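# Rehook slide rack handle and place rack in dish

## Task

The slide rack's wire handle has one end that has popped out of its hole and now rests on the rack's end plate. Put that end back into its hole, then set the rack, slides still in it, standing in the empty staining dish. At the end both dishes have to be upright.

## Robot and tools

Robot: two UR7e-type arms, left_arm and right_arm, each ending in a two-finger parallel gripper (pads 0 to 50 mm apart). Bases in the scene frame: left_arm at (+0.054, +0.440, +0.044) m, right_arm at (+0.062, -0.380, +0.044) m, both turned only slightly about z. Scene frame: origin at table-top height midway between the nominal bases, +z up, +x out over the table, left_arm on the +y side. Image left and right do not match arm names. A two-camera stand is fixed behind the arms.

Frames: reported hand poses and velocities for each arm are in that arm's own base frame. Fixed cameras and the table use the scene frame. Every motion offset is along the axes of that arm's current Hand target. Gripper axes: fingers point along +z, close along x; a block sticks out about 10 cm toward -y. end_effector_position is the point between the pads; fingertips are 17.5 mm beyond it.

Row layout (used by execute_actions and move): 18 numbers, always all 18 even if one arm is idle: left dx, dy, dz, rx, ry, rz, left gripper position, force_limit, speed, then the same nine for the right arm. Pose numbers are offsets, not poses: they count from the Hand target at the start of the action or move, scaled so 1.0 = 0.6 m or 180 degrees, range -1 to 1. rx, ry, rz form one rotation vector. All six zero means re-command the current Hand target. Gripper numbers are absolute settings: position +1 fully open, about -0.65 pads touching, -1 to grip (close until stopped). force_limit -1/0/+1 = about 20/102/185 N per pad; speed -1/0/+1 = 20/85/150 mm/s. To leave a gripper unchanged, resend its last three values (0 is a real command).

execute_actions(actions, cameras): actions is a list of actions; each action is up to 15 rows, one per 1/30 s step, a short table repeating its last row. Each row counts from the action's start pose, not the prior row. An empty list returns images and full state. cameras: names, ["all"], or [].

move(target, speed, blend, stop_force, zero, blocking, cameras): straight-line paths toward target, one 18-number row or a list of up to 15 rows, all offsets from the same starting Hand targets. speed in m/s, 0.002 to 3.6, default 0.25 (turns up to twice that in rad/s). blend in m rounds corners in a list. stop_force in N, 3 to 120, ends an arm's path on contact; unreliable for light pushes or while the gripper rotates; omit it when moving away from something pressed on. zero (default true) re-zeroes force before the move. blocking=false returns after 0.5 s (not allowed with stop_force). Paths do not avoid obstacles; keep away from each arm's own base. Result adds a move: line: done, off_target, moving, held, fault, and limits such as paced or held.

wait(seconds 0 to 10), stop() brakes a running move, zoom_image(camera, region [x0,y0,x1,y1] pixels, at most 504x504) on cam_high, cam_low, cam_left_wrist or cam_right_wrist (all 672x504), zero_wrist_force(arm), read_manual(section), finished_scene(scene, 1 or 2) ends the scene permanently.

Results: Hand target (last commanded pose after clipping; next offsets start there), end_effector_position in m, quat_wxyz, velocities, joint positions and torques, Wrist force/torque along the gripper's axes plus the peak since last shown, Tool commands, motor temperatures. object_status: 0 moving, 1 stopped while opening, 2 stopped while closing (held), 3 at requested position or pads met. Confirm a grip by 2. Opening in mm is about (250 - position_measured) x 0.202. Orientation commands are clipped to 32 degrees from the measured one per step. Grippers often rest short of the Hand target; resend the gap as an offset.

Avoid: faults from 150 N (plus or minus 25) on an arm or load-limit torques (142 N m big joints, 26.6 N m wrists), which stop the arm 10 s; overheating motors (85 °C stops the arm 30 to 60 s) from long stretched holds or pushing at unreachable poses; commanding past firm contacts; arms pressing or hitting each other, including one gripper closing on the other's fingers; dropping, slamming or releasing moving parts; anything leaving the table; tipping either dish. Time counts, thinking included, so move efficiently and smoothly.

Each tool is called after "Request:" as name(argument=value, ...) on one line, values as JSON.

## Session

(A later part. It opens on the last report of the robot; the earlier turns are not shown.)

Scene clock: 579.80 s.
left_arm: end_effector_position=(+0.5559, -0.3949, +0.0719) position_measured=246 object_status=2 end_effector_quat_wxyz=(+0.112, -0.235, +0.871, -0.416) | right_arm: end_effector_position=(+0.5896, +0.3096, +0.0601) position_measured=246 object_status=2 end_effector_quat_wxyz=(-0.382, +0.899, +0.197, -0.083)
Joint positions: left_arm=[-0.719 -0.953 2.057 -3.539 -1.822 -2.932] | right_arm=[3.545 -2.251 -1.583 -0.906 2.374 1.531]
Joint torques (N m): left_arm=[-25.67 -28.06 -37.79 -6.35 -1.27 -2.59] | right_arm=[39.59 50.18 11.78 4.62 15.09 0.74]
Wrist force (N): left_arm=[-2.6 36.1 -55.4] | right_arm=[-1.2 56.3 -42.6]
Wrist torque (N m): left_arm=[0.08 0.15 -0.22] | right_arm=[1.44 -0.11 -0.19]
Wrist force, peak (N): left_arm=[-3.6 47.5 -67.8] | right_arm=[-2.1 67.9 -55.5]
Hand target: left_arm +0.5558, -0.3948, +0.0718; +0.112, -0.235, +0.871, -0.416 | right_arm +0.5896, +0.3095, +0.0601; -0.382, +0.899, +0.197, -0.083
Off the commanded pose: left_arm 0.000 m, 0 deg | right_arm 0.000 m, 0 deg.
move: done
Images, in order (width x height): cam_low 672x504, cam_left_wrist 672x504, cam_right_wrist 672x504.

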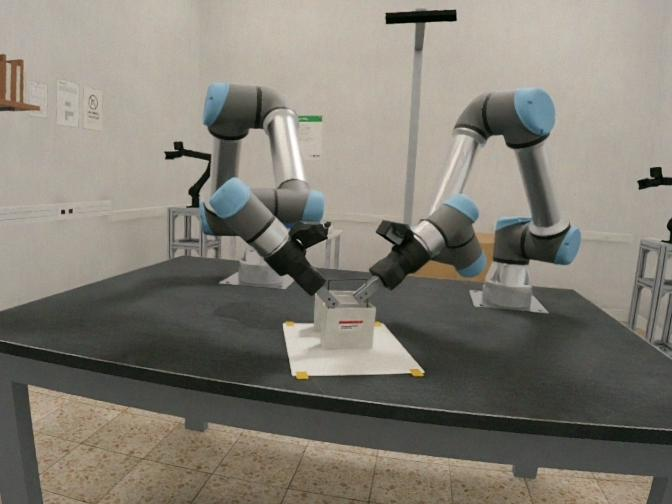

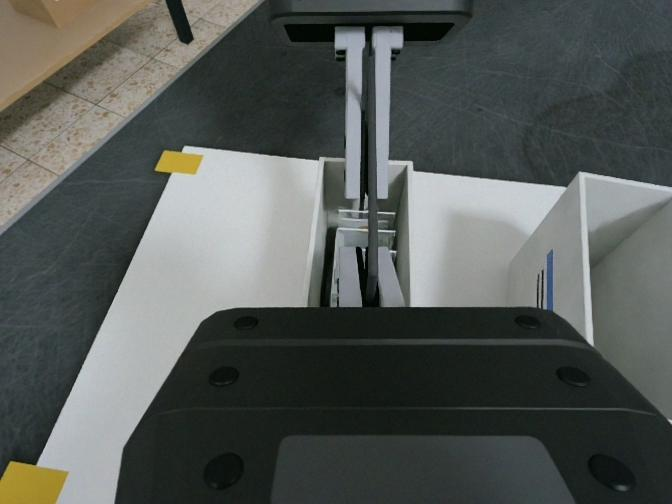

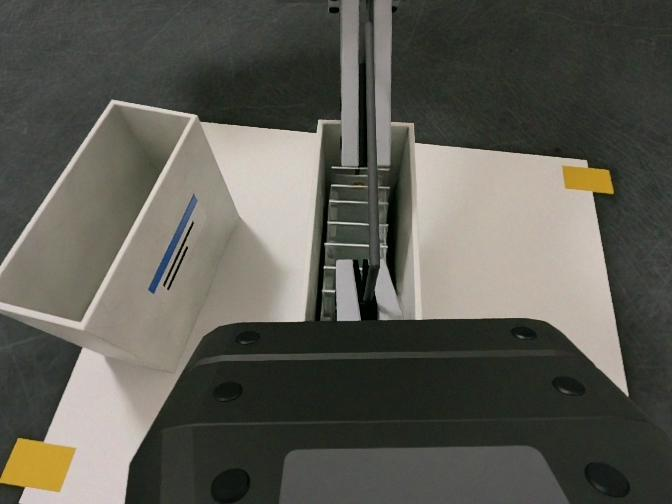

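Request:
move(target=[[0,0,0,0,0,0,-1,0.3,-1,0,0.0035,-0.0036,0,0,0,-1,0.3,-1],[-0.0008,0,0,0,0,0,-1,0.3,-1,-0.0028,0.0035,-0.0036,0,0,0,-1,0.3,-1]], speed=0.02, cameras=["cam_low","cam_left_wrist","cam_right_wrist"])

Request:
zoom_image(camera="cam_left_wrist", region=[330, 195, 400, 265])

Request:
zoom_image(camera="cam_right_wrist", region=[330, 155, 390, 215])

Request:
zoom_image(camera="cam_low", region=[310, 250, 390, 330])

Scene clock: 600.30 s.
left_arm: end_effector_position=(+0.5562, -0.3947, +0.0720) position_measured=246 object_status=2 end_effector_quat_wxyz=(+0.112, -0.235, +0.871, -0.416) | right_arm: end_effector_position=(+0.5892, +0.3061, +0.0601) position_measured=246 object_status=2 end_effector_quat_wxyz=(-0.382, +0.899, +0.197, -0.083)
Joint positions: left_arm=[-0.718 -0.953 2.056 -3.539 -1.823 -2.932] | right_arm=[3.541 -2.248 -1.587 -0.91 2.374 1.524]
Joint torques (N m): left_arm=[12.04 -20.89 -11.12 -0.64 -0.41 1.86] | right_arm=[-14.69 53.24 30.31 3.52 -2.01 -0.57]
Wrist force (N): left_arm=[0.6 -11.3 5.3] | right_arm=[1.9 -5.9 11.3]
Wrist torque (N m): left_arm=[-0.60 0.15 -0.14] | right_arm=[-0.59 -0.21 0.14]
Wrist force, peak (N): left_arm=[-3.0 36.0 -56.0] | right_arm=[-1.5 56.6 -42.9]
Hand target: left_arm +0.5562, -0.3946, +0.0718; +0.112, -0.235, +0.871, -0.416 | right_arm +0.5893, +0.3061, +0.0601; -0.382, +0.899, +0.197, -0.083
Off the commanded pose: left_arm 0.000 m, 0 deg | right_arm 0.000 m, 0 deg.
move: done
Images, in order (width x height): cam_low 672x504, cam_left_wrist 672x504, cam_right_wrist 672x504.

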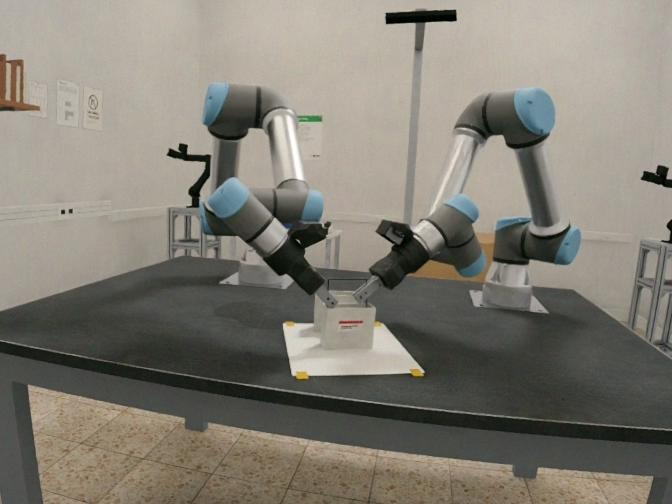

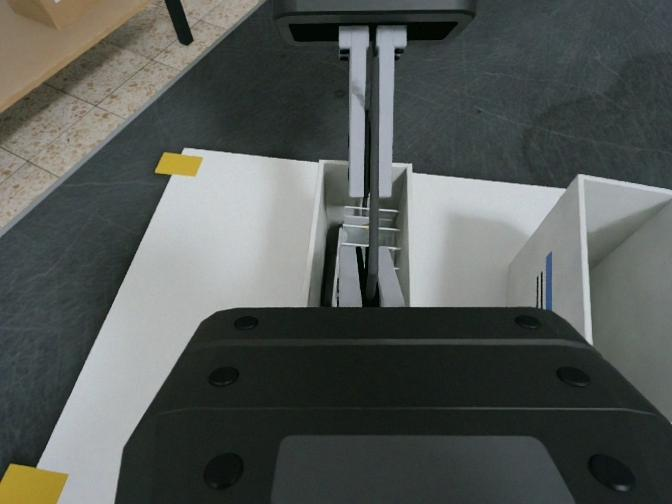

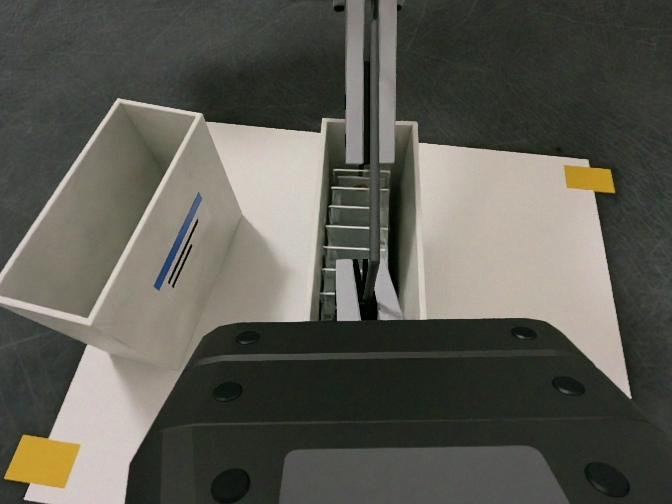

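Scaled by 7.200 from the camera's 672x504 image, which has a finer 960x720 frame.

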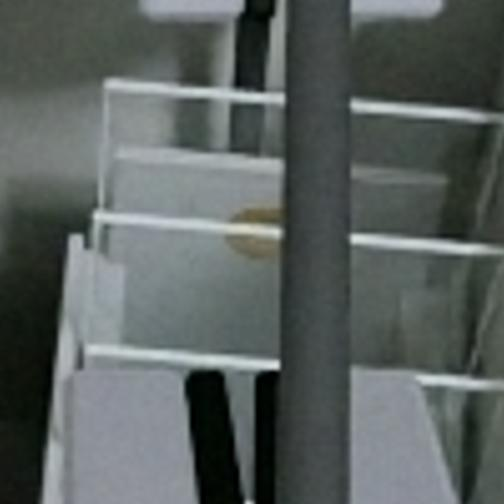

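Scaled by 8.400 from the camera's 672x504 image, which has a finer 960x720 frame.

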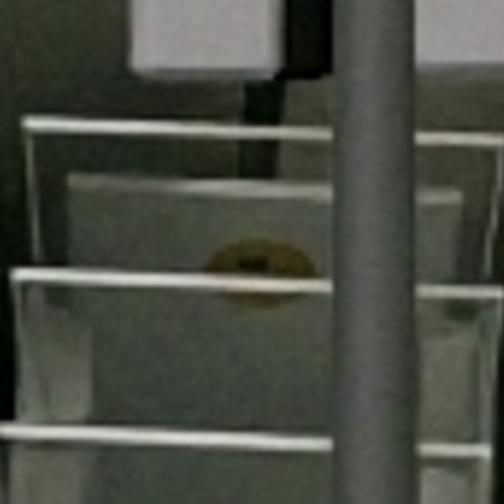

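Scaled by 6.300 from the camera's 672x504 image, which has a finer 960x720 frame.

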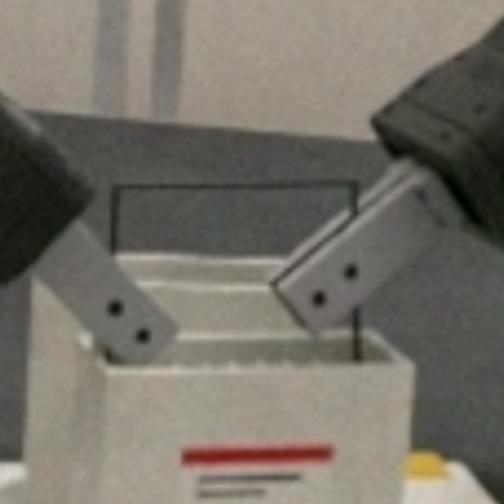

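Request:
move(target=[0,-0.0194,-0.0157,0,0,0,-1,0.3,-1,0,-0.018,-0.0174,0,0,0,-1,0.3,-1], speed=0.03, cameras=["cam_low","cam_left_wrist","cam_right_wrist"])

Request:
zoom_image(camera="cam_left_wrist", region=[330, 195, 400, 265])

Request:
zoom_image(camera="cam_right_wrist", region=[330, 155, 390, 215])

Request:
zoom_image(camera="cam_low", region=[310, 250, 390, 330])

Scene clock: 609.70 s.
left_arm: end_effector_position=(+0.5562, -0.3946, +0.0869) position_measured=246 object_status=2 end_effector_quat_wxyz=(+0.112, -0.235, +0.871, -0.416) | right_arm: end_effector_position=(+0.5894, +0.3061, +0.0754) position_measured=246 object_status=2 end_effector_quat_wxyz=(-0.382, +0.899, +0.197, -0.083)
Joint positions: left_arm=[-0.718 -0.989 2.056 -3.503 -1.823 -2.932] | right_arm=[3.54 -2.226 -1.578 -0.941 2.374 1.524]
Joint torques (N m): left_arm=[12.06 -20.62 -16.38 -3.16 1.59 -1.94] | right_arm=[-17.6 45.77 26.26 4.91 -2.45 -0.87]
Wrist force (N): left_arm=[1.2 -14.7 9.6] | right_arm=[2.6 -10.3 15.8]
Wrist torque (N m): left_arm=[-0.63 0.10 -0.15] | right_arm=[-0.83 -0.28 0.09]
Wrist force, peak (N): left_arm=[1.0 -16.7 11.0] | right_arm=[2.3 -12.8 16.9]
Hand target: left_arm +0.5562, -0.3946, +0.0868; +0.112, -0.235, +0.871, -0.416 | right_arm +0.5893, +0.3061, +0.0751; -0.382, +0.899, +0.197, -0.083
Off the commanded pose: left_arm 0.000 m, 0 deg | right_arm 0.000 m, 0 deg.
move: done
Images, in order (width x height): cam_low 672x504, cam_left_wrist 672x504, cam_right_wrist 672x504.

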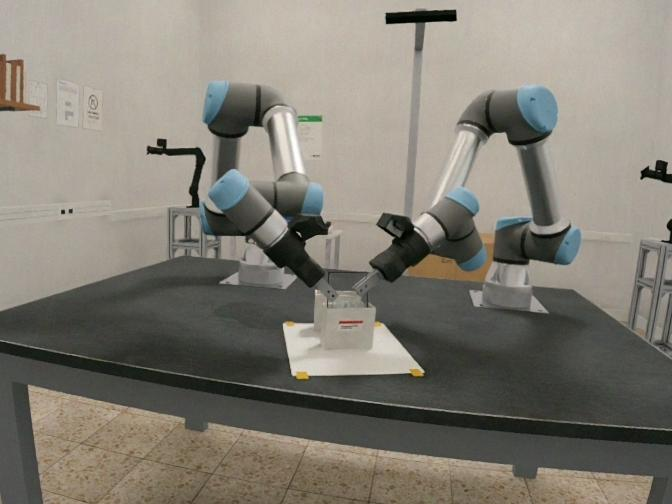

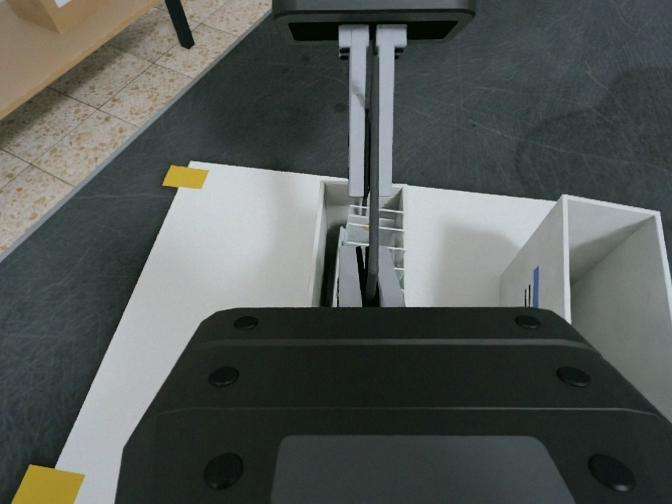

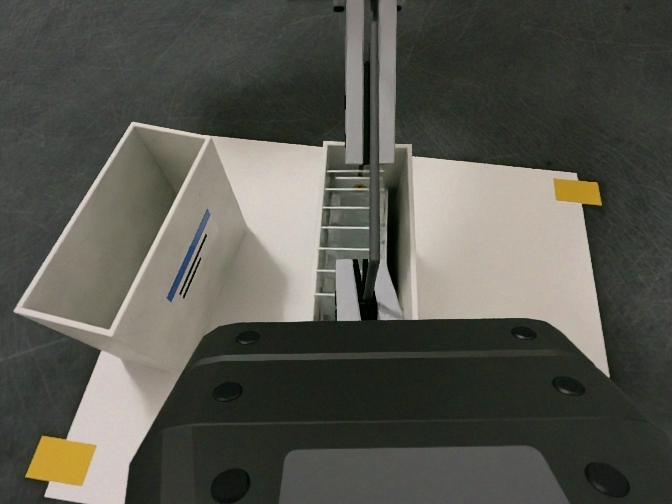

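Scaled by 7.200 from the camera's 672x504 image, which has a finer 960x720 frame.

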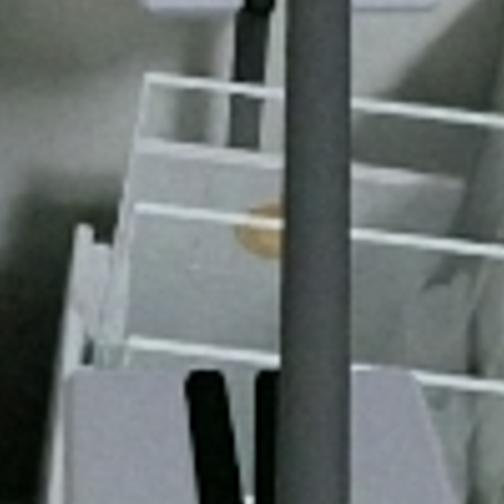

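Scaled by 8.400 from the camera's 672x504 image, which has a finer 960x720 frame.

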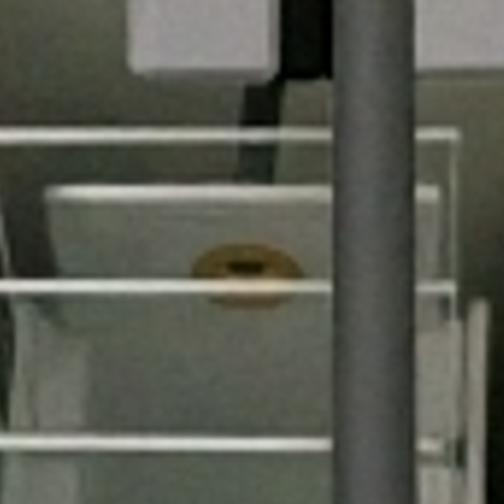

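Scaled by 6.300 from the camera's 672x504 image, which has a finer 960x720 frame.

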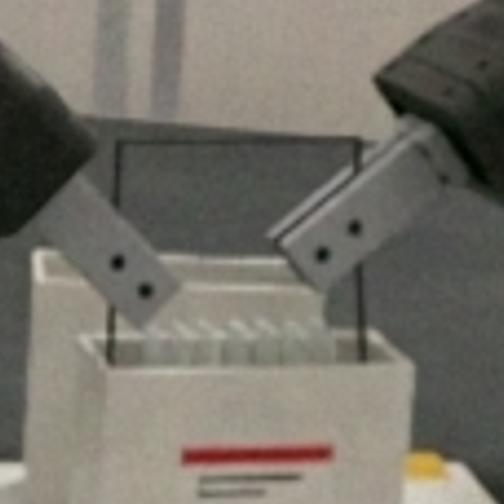

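Request:
zoom_image(camera="cam_left_wrist", region=[350, 200, 380, 230])

Request:
zoom_image(camera="cam_right_wrist", region=[340, 165, 380, 205])

Request:
zoom_image(camera="cam_low", region=[320, 290, 380, 320])

Scaled by 16.800 from the camera's 672x504 image, which has a finer 960x720 frame.

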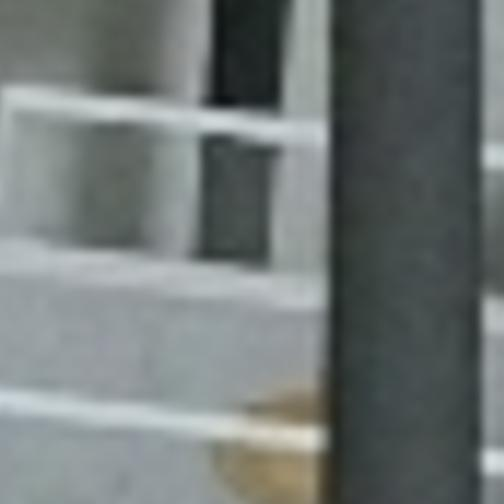

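Scaled by 12.600 from the camera's 672x504 image, which has a finer 960x720 frame.

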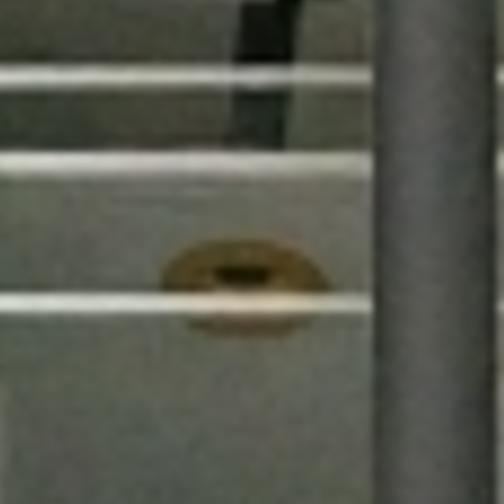

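Scaled by 8.400 from the camera's 672x504 image, which has a finer 960x720 frame.

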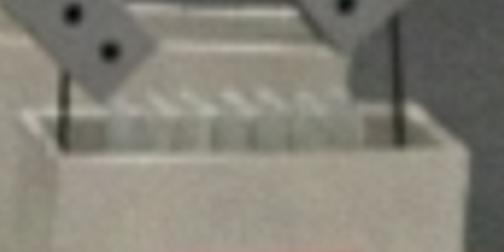

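Request:
move(target=[0,-0.0401,-0.0324,0,0,0,-1,0.3,-1,0,-0.0371,-0.0359,0,0,0,-1,0.3,-1], speed=0.03, cameras=["cam_low","cam_left_wrist","cam_right_wrist"])

Request:
zoom_image(camera="cam_low", region=[318, 270, 378, 330])

Request:
zoom_image(camera="cam_left_wrist", region=[330, 195, 400, 265])

Scene clock: 641.93 s.
left_arm: end_effector_position=(+0.5562, -0.3946, +0.1179) position_measured=246 object_status=2 end_effector_quat_wxyz=(+0.112, -0.235, +0.871, -0.416) | right_arm: end_effector_position=(+0.5894, +0.3060, +0.1063) position_measured=246 object_status=2 end_effector_quat_wxyz=(-0.382, +0.899, +0.197, -0.083)
Joint positions: left_arm=[-0.718 -1.059 2.05 -3.427 -1.823 -2.932] | right_arm=[3.54 -2.183 -1.558 -1.004 2.374 1.524]
Joint torques (N m): left_arm=[6.73 -18.99 -11.95 -3.16 1.68 1.91] | right_arm=[-17.92 43.51 21.92 5.32 -2.44 -1.77]
Wrist force (N): left_arm=[0.6 -15.3 9.8] | right_arm=[1.9 -11.2 16.4]
Wrist torque (N m): left_arm=[-0.64 0.17 -0.17] | right_arm=[-0.93 -0.12 0.11]
Wrist force, peak (N): left_arm=[0.6 -15.9 10.3] | right_arm=[1.6 -11.7 16.7]
Hand target: left_arm +0.5562, -0.3946, +0.1177; +0.112, -0.235, +0.871, -0.416 | right_arm +0.5893, +0.3060, +0.1061; -0.382, +0.899, +0.197, -0.083
Off the commanded pose: left_arm 0.000 m, 0 deg | right_arm 0.000 m, 0 deg.
move: done
Images, in order (width x height): cam_low 672x504, cam_left_wrist 672x504, cam_right_wrist 672x504.

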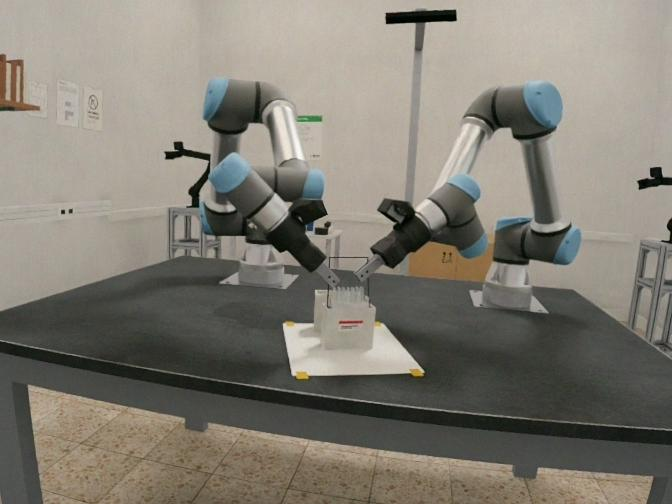

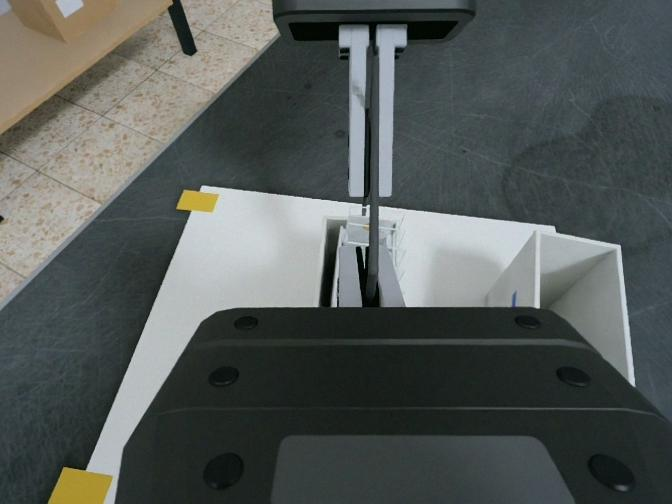

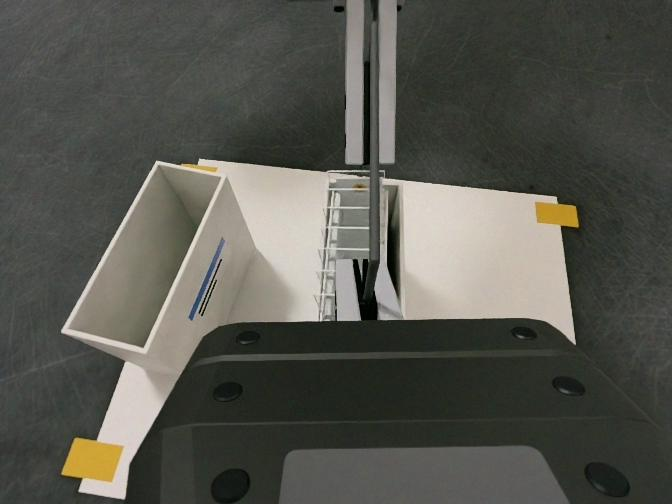

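Scaled by 8.400 from the camera's 672x504 image, which has a finer 960x720 frame.

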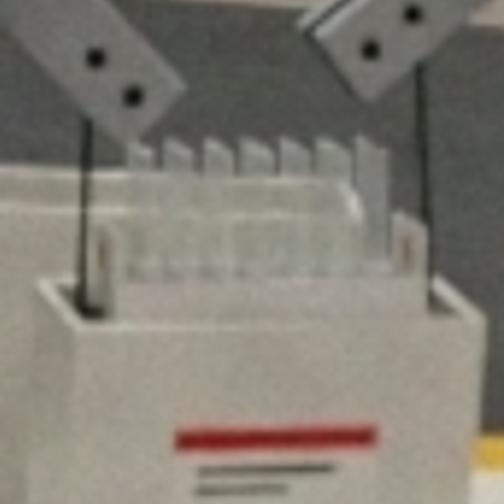

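Scaled by 7.200 from the camera's 672x504 image, which has a finer 960x720 frame.

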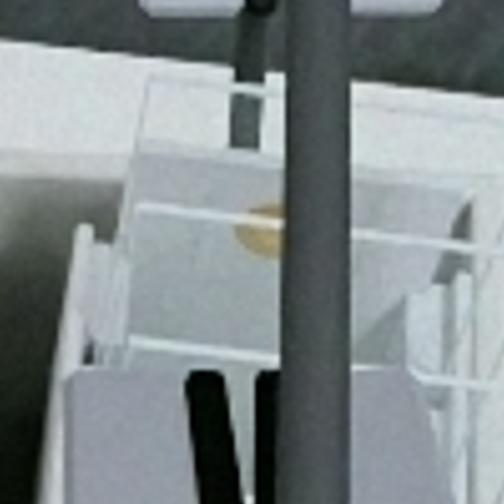

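Request:
move(target=[0,-0.0323,-0.0262,0,0,0,-1,0.3,-1,0,-0.03,-0.029,0,0,0,-1,0.3,-1], speed=0.03, cameras=["cam_low","cam_high"])

Request:
zoom_image(camera="cam_low", region=[318, 240, 388, 310])

Request:
zoom_image(camera="cam_low", region=[322, 275, 342, 295])

Request:
zoom_image(camera="cam_low", region=[358, 275, 378, 295])

Request:
zoom_image(camera="cam_high", region=[230, 210, 350, 330])

Scene clock: 655.17 s.
left_arm: end_effector_position=(+0.5562, -0.3946, +0.1429) position_measured=246 object_status=2 end_effector_quat_wxyz=(+0.112, -0.235, +0.871, -0.416) | right_arm: end_effector_position=(+0.5894, +0.3060, +0.1314) position_measured=246 object_status=2 end_effector_quat_wxyz=(-0.382, +0.899, +0.197, -0.083)
Joint positions: left_arm=[-0.718 -1.113 2.041 -3.363 -1.823 -2.932] | right_arm=[3.54 -2.151 -1.537 -1.057 2.374 1.524]
Joint torques (N m): left_arm=[0.5 -18.73 -9.34 -2.98 0.96 1.98] | right_arm=[-18.63 43.72 20.12 5.12 -2.12 -1.54]
Wrist force (N): left_arm=[0.8 -15.9 11.0] | right_arm=[1.8 -12.0 17.0]
Wrist torque (N m): left_arm=[-0.61 0.14 -0.17] | right_arm=[-0.94 -0.12 0.06]
Wrist force, peak (N): left_arm=[1.1 -17.3 13.7] | right_arm=[2.6 -14.8 19.5]
Hand target: left_arm +0.5562, -0.3946, +0.1427; +0.112, -0.235, +0.871, -0.416 | right_arm +0.5893, +0.3059, +0.1312; -0.382, +0.899, +0.197, -0.083
Off the commanded pose: left_arm 0.000 m, 0 deg | right_arm 0.000 m, 0 deg.
move: done
Images, in order (width x height): cam_high 672x504, cam_low 672x504.

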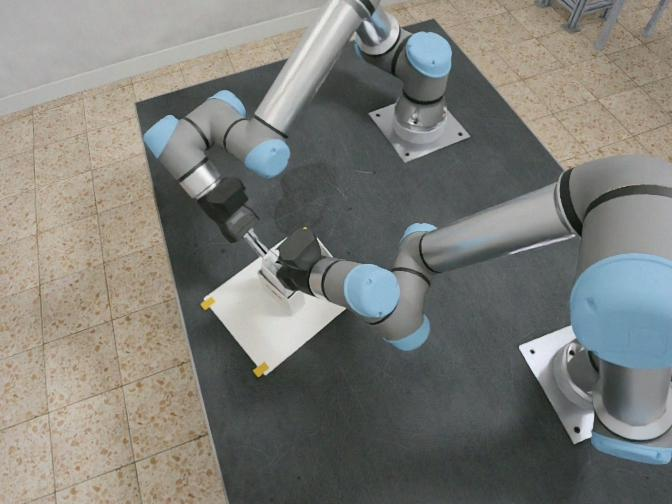

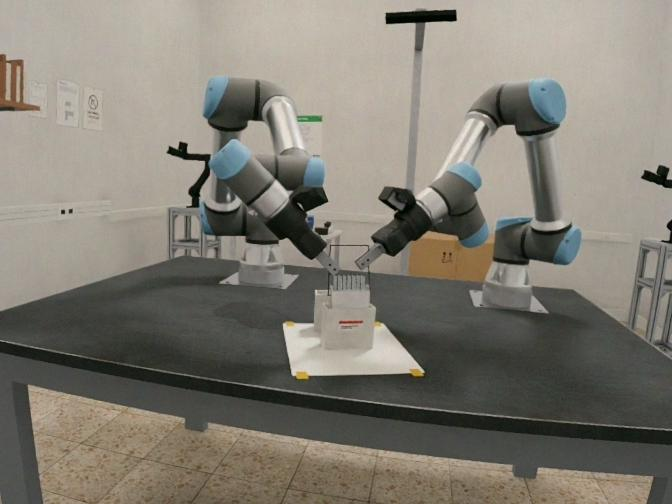

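Scaled by 7.200 from the camera's 672x504 image, which has a finer 960x720 frame.

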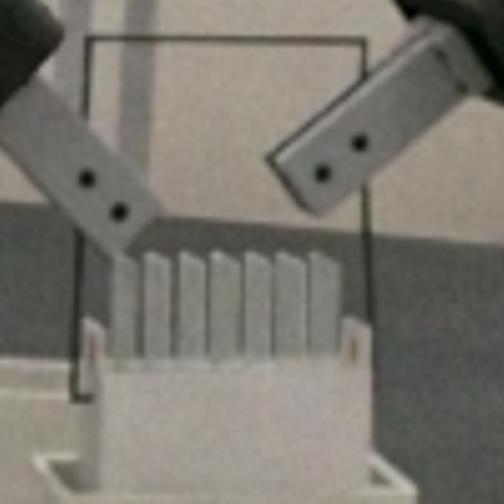

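Scaled by 25.200 from the camera's 672x504 image, which has a finer 960x720 frame.

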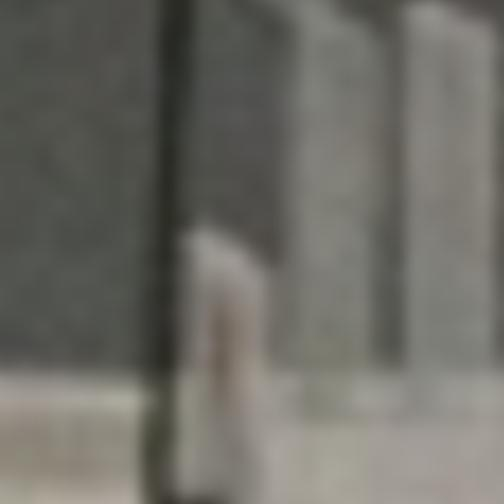

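Scaled by 25.200 from the camera's 672x504 image, which has a finer 960x720 frame.

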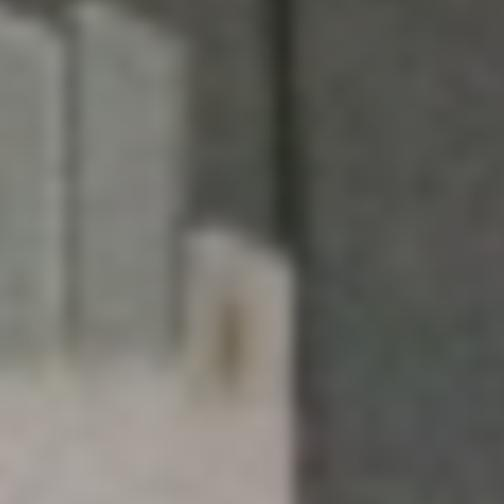

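Scaled by 4.200 from the camera's 672x504 image, which has a finer 960x720 frame.

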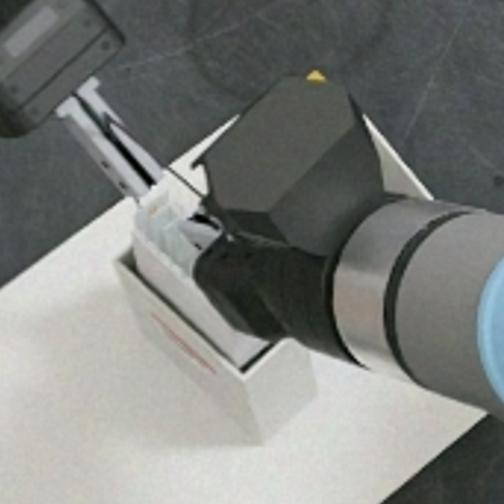

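Request:
move(target=[[0,0.0919,0.0744,0,0,0,-1,0.3,-1,0,0.0851,0.0822,0,0,0,-1,0.3,-1],[0,0.0956,0.0699,0,0,0,-1,0.3,-1,0,0.0892,0.078,0,0,0,-1,0.3,-1]], speed=[0.05,0.02], cameras=["cam_low","cam_left_wrist","cam_right_wrist"])

Request:
zoom_image(camera="cam_left_wrist", region=[330, 195, 400, 265])

Request:
zoom_image(camera="cam_right_wrist", region=[330, 155, 390, 215])

Request:
zoom_image(camera="cam_low", region=[310, 250, 390, 330])

Scene clock: 672.53 s.
left_arm: end_effector_position=(+0.5544, -0.3916, +0.0717) position_measured=246 object_status=2 end_effector_quat_wxyz=(+0.112, -0.235, +0.871, -0.416) | right_arm: end_effector_position=(+0.5908, +0.3030, +0.0604) position_measured=246 object_status=2 end_effector_quat_wxyz=(-0.383, +0.899, +0.197, -0.083)
Joint positions: left_arm=[-0.716 -0.957 2.065 -3.544 -1.825 -2.93] | right_arm=[3.535 -2.249 -1.583 -0.918 2.375 1.516]
Joint torques (N m): left_arm=[24.89 -37.3 2.26 1.32 2.55 1.59] | right_arm=[-43.74 38.76 23.7 3.2 -11.84 1.65]
Wrist force (N): left_arm=[3.3 -38.7 51.8] | right_arm=[5.0 -53.4 43.8]
Wrist torque (N m): left_arm=[-0.96 0.10 -0.25] | right_arm=[-1.00 -0.23 0.13]
Wrist force, peak (N): left_arm=[3.1 -42.8 55.2] | right_arm=[4.9 -57.3 48.1]
Hand target: left_arm +0.5545, -0.3916, +0.0717; +0.112, -0.235, +0.871, -0.416 | right_arm +0.5908, +0.3029, +0.0601; -0.382, +0.899, +0.197, -0.083
Off the commanded pose: left_arm 0.000 m, 0 deg | right_arm 0.000 m, 0 deg.
move: done
Images, in order (width x height): cam_low 672x504, cam_left_wrist 672x504, cam_right_wrist 672x504.

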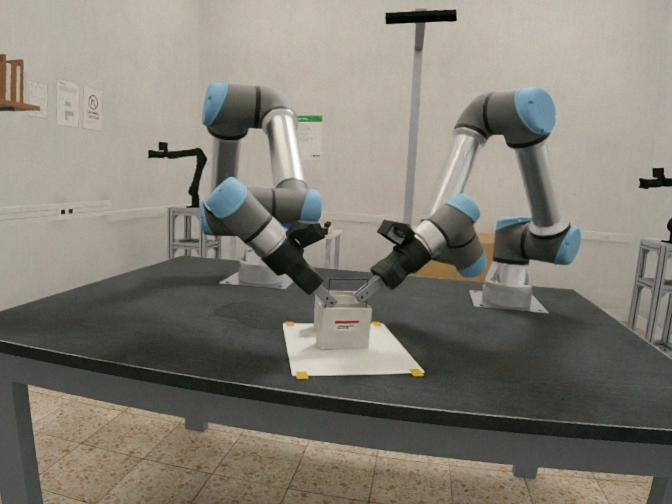

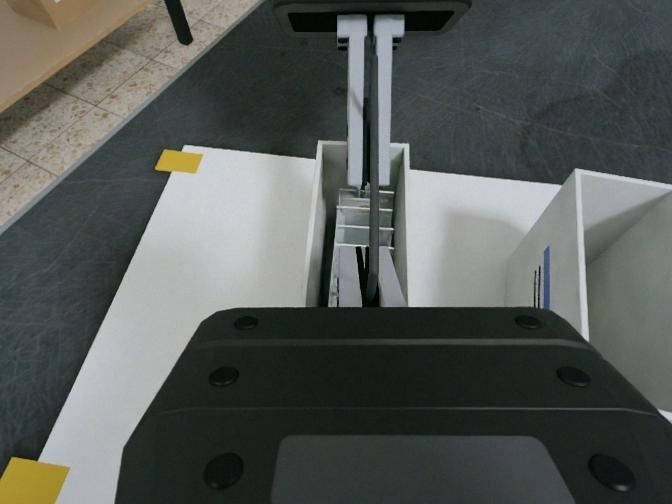

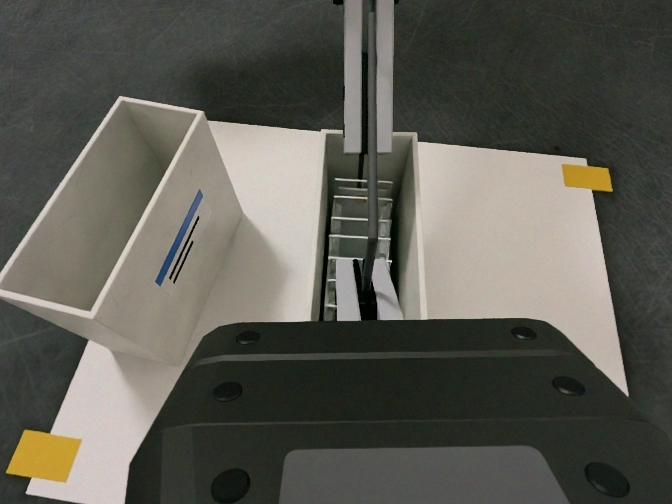

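Scaled by 7.200 from the camera's 672x504 image, which has a finer 960x720 frame.

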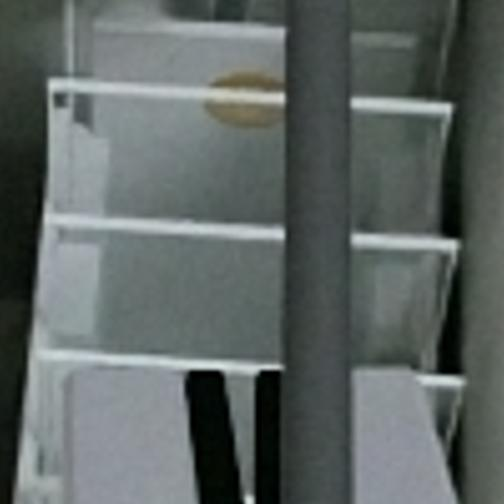

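Scaled by 8.400 from the camera's 672x504 image, which has a finer 960x720 frame.

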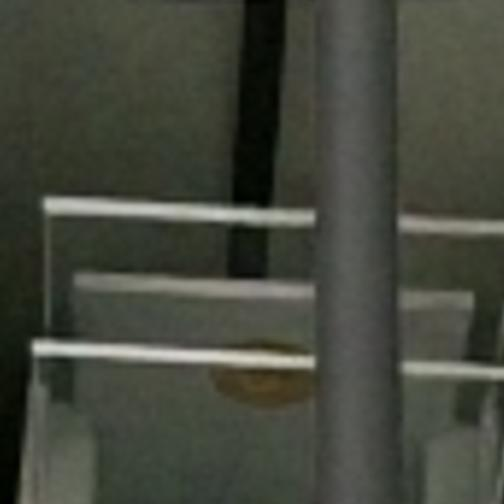

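Scaled by 6.300 from the camera's 672x504 image, which has a finer 960x720 frame.

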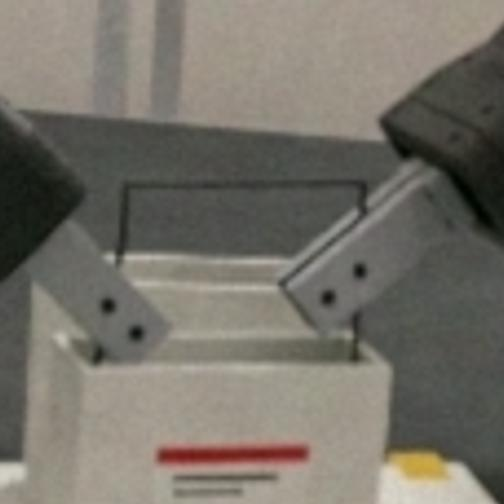

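Request:
move(target=[-0.0022,-0.0167,-0.0135,0,0,0,-1,0.3,-1,0,-0.0155,-0.0149,0,0,0,-1,0.3,-1], speed=0.03, cameras=["cam_low","cam_left_wrist","cam_right_wrist"])

Request:
zoom_image(camera="cam_left_wrist", region=[330, 165, 400, 235])

Request:
zoom_image(camera="cam_right_wrist", region=[330, 155, 400, 225])

Request:
zoom_image(camera="cam_low", region=[310, 250, 390, 330])

Scene clock: 679.97 s.
left_arm: end_effector_position=(+0.5556, -0.3909, +0.0848) position_measured=246 object_status=2 end_effector_quat_wxyz=(+0.112, -0.235, +0.871, -0.416) | right_arm: end_effector_position=(+0.5908, +0.3029, +0.0734) position_measured=246 object_status=2 end_effector_quat_wxyz=(-0.383, +0.899, +0.197, -0.083)
Joint positions: left_arm=[-0.713 -0.987 2.063 -3.511 -1.826 -2.929] | right_arm=[3.535 -2.229 -1.576 -0.944 2.375 1.517]
Joint torques (N m): left_arm=[24.95 -25.02 2.13 -2.14 1.28 2.04] | right_arm=[-42.66 38.05 22.02 3.3 -12.06 0.89]
Wrist force (N): left_arm=[4.8 -37.9 54.3] | right_arm=[6.3 -54.8 44.6]
Wrist torque (N m): left_arm=[-0.89 0.00 -0.14] | right_arm=[-1.02 -0.32 0.16]
Wrist force, peak (N): left_arm=[4.7 -39.1 55.6] | right_arm=[6.4 -55.9 45.5]
Hand target: left_arm +0.5556, -0.3909, +0.0846; +0.112, -0.235, +0.871, -0.416 | right_arm +0.5908, +0.3029, +0.0730; -0.382, +0.899, +0.197, -0.083
Off the commanded pose: left_arm 0.000 m, 0 deg | right_arm 0.000 m, 0 deg.
move: done
Images, in order (width x height): cam_low 672x504, cam_left_wrist 672x504, cam_right_wrist 672x504.

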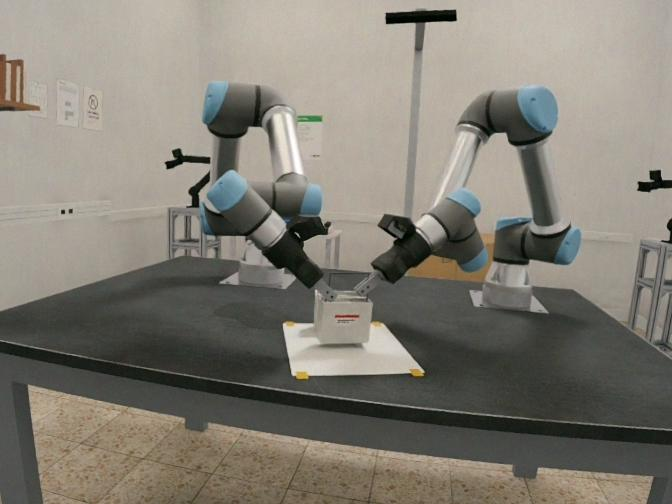

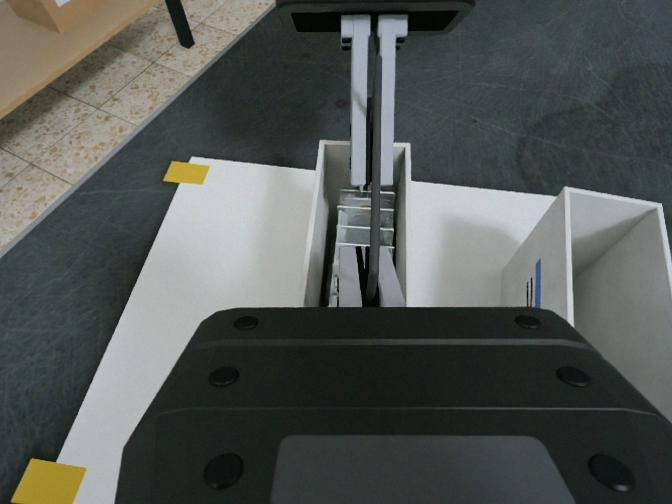

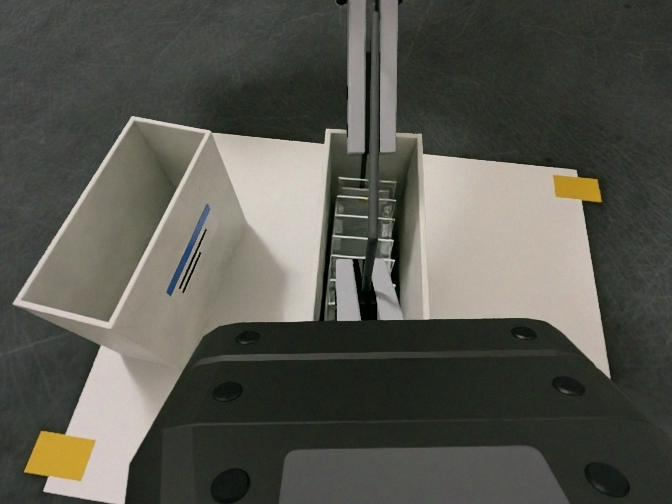

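Scaled by 7.200 from the camera's 672x504 image, which has a finer 960x720 frame.

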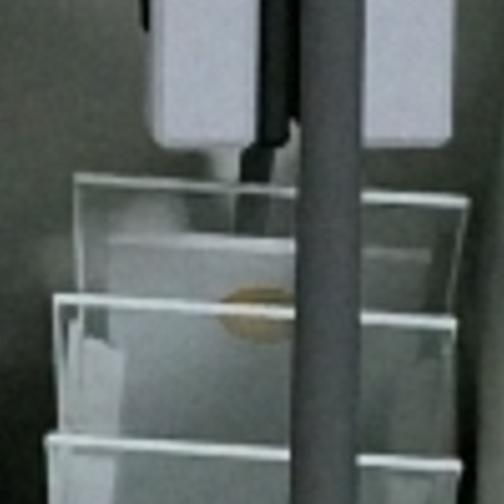

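Scaled by 7.200 from the camera's 672x504 image, which has a finer 960x720 frame.

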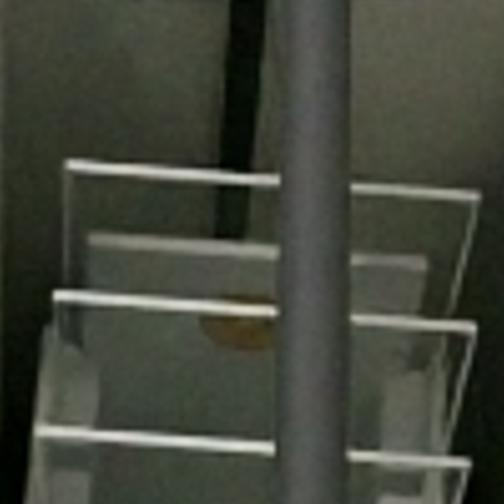

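Scaled by 6.300 from the camera's 672x504 image, which has a finer 960x720 frame.

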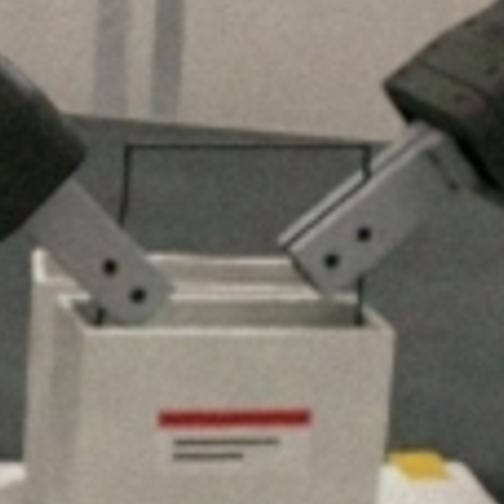

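Request:
move(target=[[0,0.0167,0.0135,0,0,0,-1,0.3,-1,0,0.0155,0.0149,0,0,0,-1,0.3,-1],[0,0.0151,0.0154,0,0,0,-1,0.3,-1,0,0.0138,0.0167,0,0,0,-1,0.3,-1],[0,-0.001,0.002,0,0,0,-1,0.3,-1,0,-0.0012,0.002,0,0,0,-1,0.3,-1]], speed=0.03, cameras=["cam_low","cam_left_wrist","cam_right_wrist"])

Request:
zoom_image(camera="cam_left_wrist", region=[330, 165, 400, 235])

Request:
zoom_image(camera="cam_right_wrist", region=[330, 155, 400, 225])

Request:
zoom_image(camera="cam_low", region=[310, 250, 390, 330])

Scene clock: 691.10 s.
left_arm: end_effector_position=(+0.5563, -0.3920, +0.0844) position_measured=246 object_status=2 end_effector_quat_wxyz=(+0.112, -0.235, +0.871, -0.416) | right_arm: end_effector_position=(+0.5903, +0.3041, +0.0729) position_measured=246 object_status=2 end_effector_quat_wxyz=(-0.382, +0.899, +0.197, -0.083)
Joint positions: left_arm=[-0.714 -0.984 2.059 -3.51 -1.826 -2.929] | right_arm=[3.537 -2.23 -1.578 -0.94 2.374 1.52]
Joint torques (N m): left_arm=[-8.07 -27.32 -11.93 -6.25 -1.62 1.83] | right_arm=[1.37 38.71 22.53 4.38 1.73 -1.73]
Wrist force (N): left_arm=[0.5 -2.2 7.2] | right_arm=[1.8 -9.9 1.1]
Wrist torque (N m): left_arm=[-0.62 0.07 -0.18] | right_arm=[0.05 -0.20 -0.05]
Wrist force, peak (N): left_arm=[5.1 -38.3 54.2] | right_arm=[6.2 -54.9 44.3]
Hand target: left_arm +0.5563, -0.3920, +0.0843; +0.112, -0.235, +0.871, -0.416 | right_arm +0.5902, +0.3041, +0.0727; -0.382, +0.899, +0.197, -0.083
Off the commanded pose: left_arm 0.000 m, 0 deg | right_arm 0.000 m, 0 deg.
move: done
Images, in order (width x height): cam_low 672x504, cam_left_wrist 672x504, cam_right_wrist 672x504.

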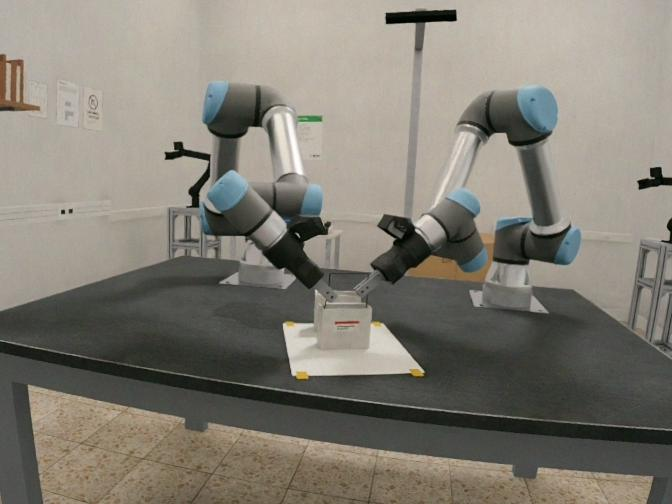

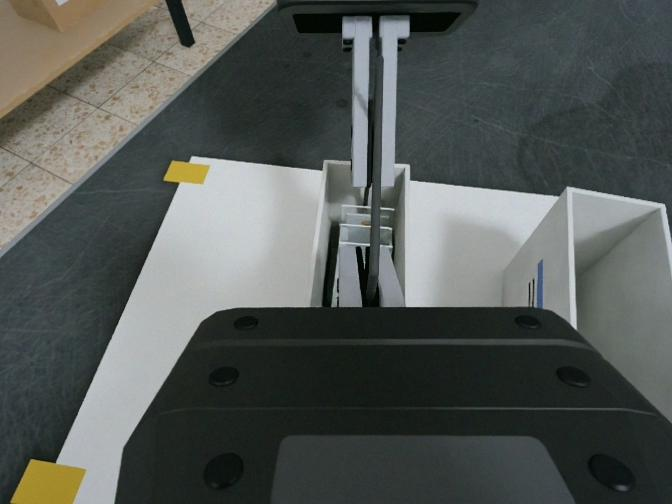

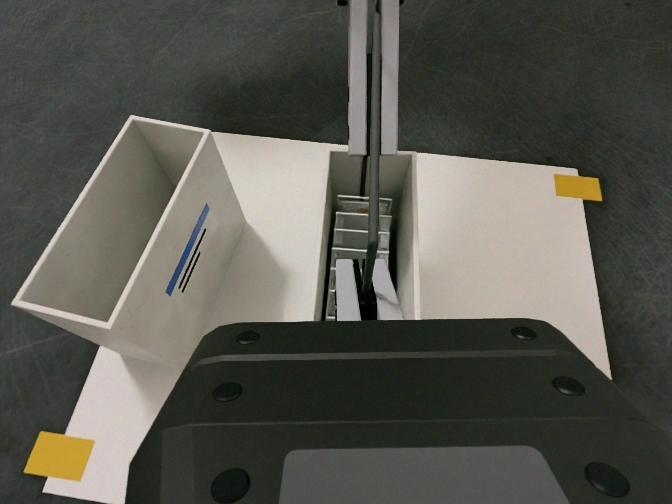

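Scaled by 7.200 from the camera's 672x504 image, which has a finer 960x720 frame.

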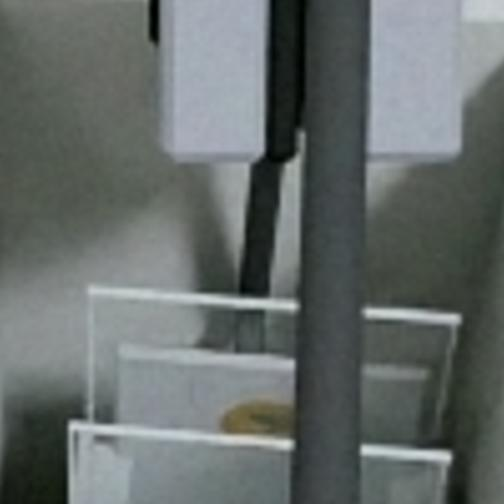

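Scaled by 7.200 from the camera's 672x504 image, which has a finer 960x720 frame.

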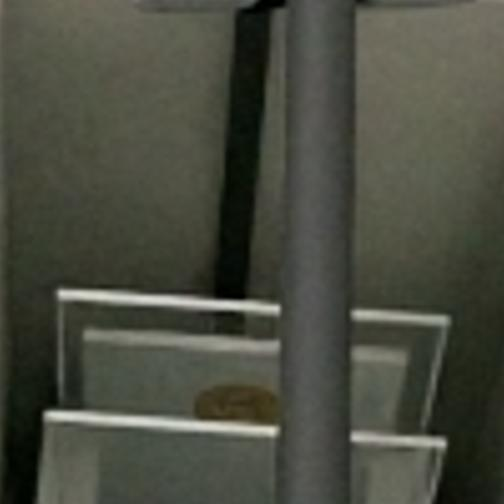

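Scaled by 6.300 from the camera's 672x504 image, which has a finer 960x720 frame.

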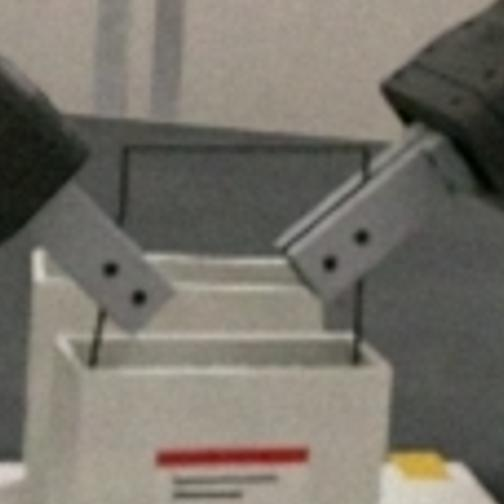

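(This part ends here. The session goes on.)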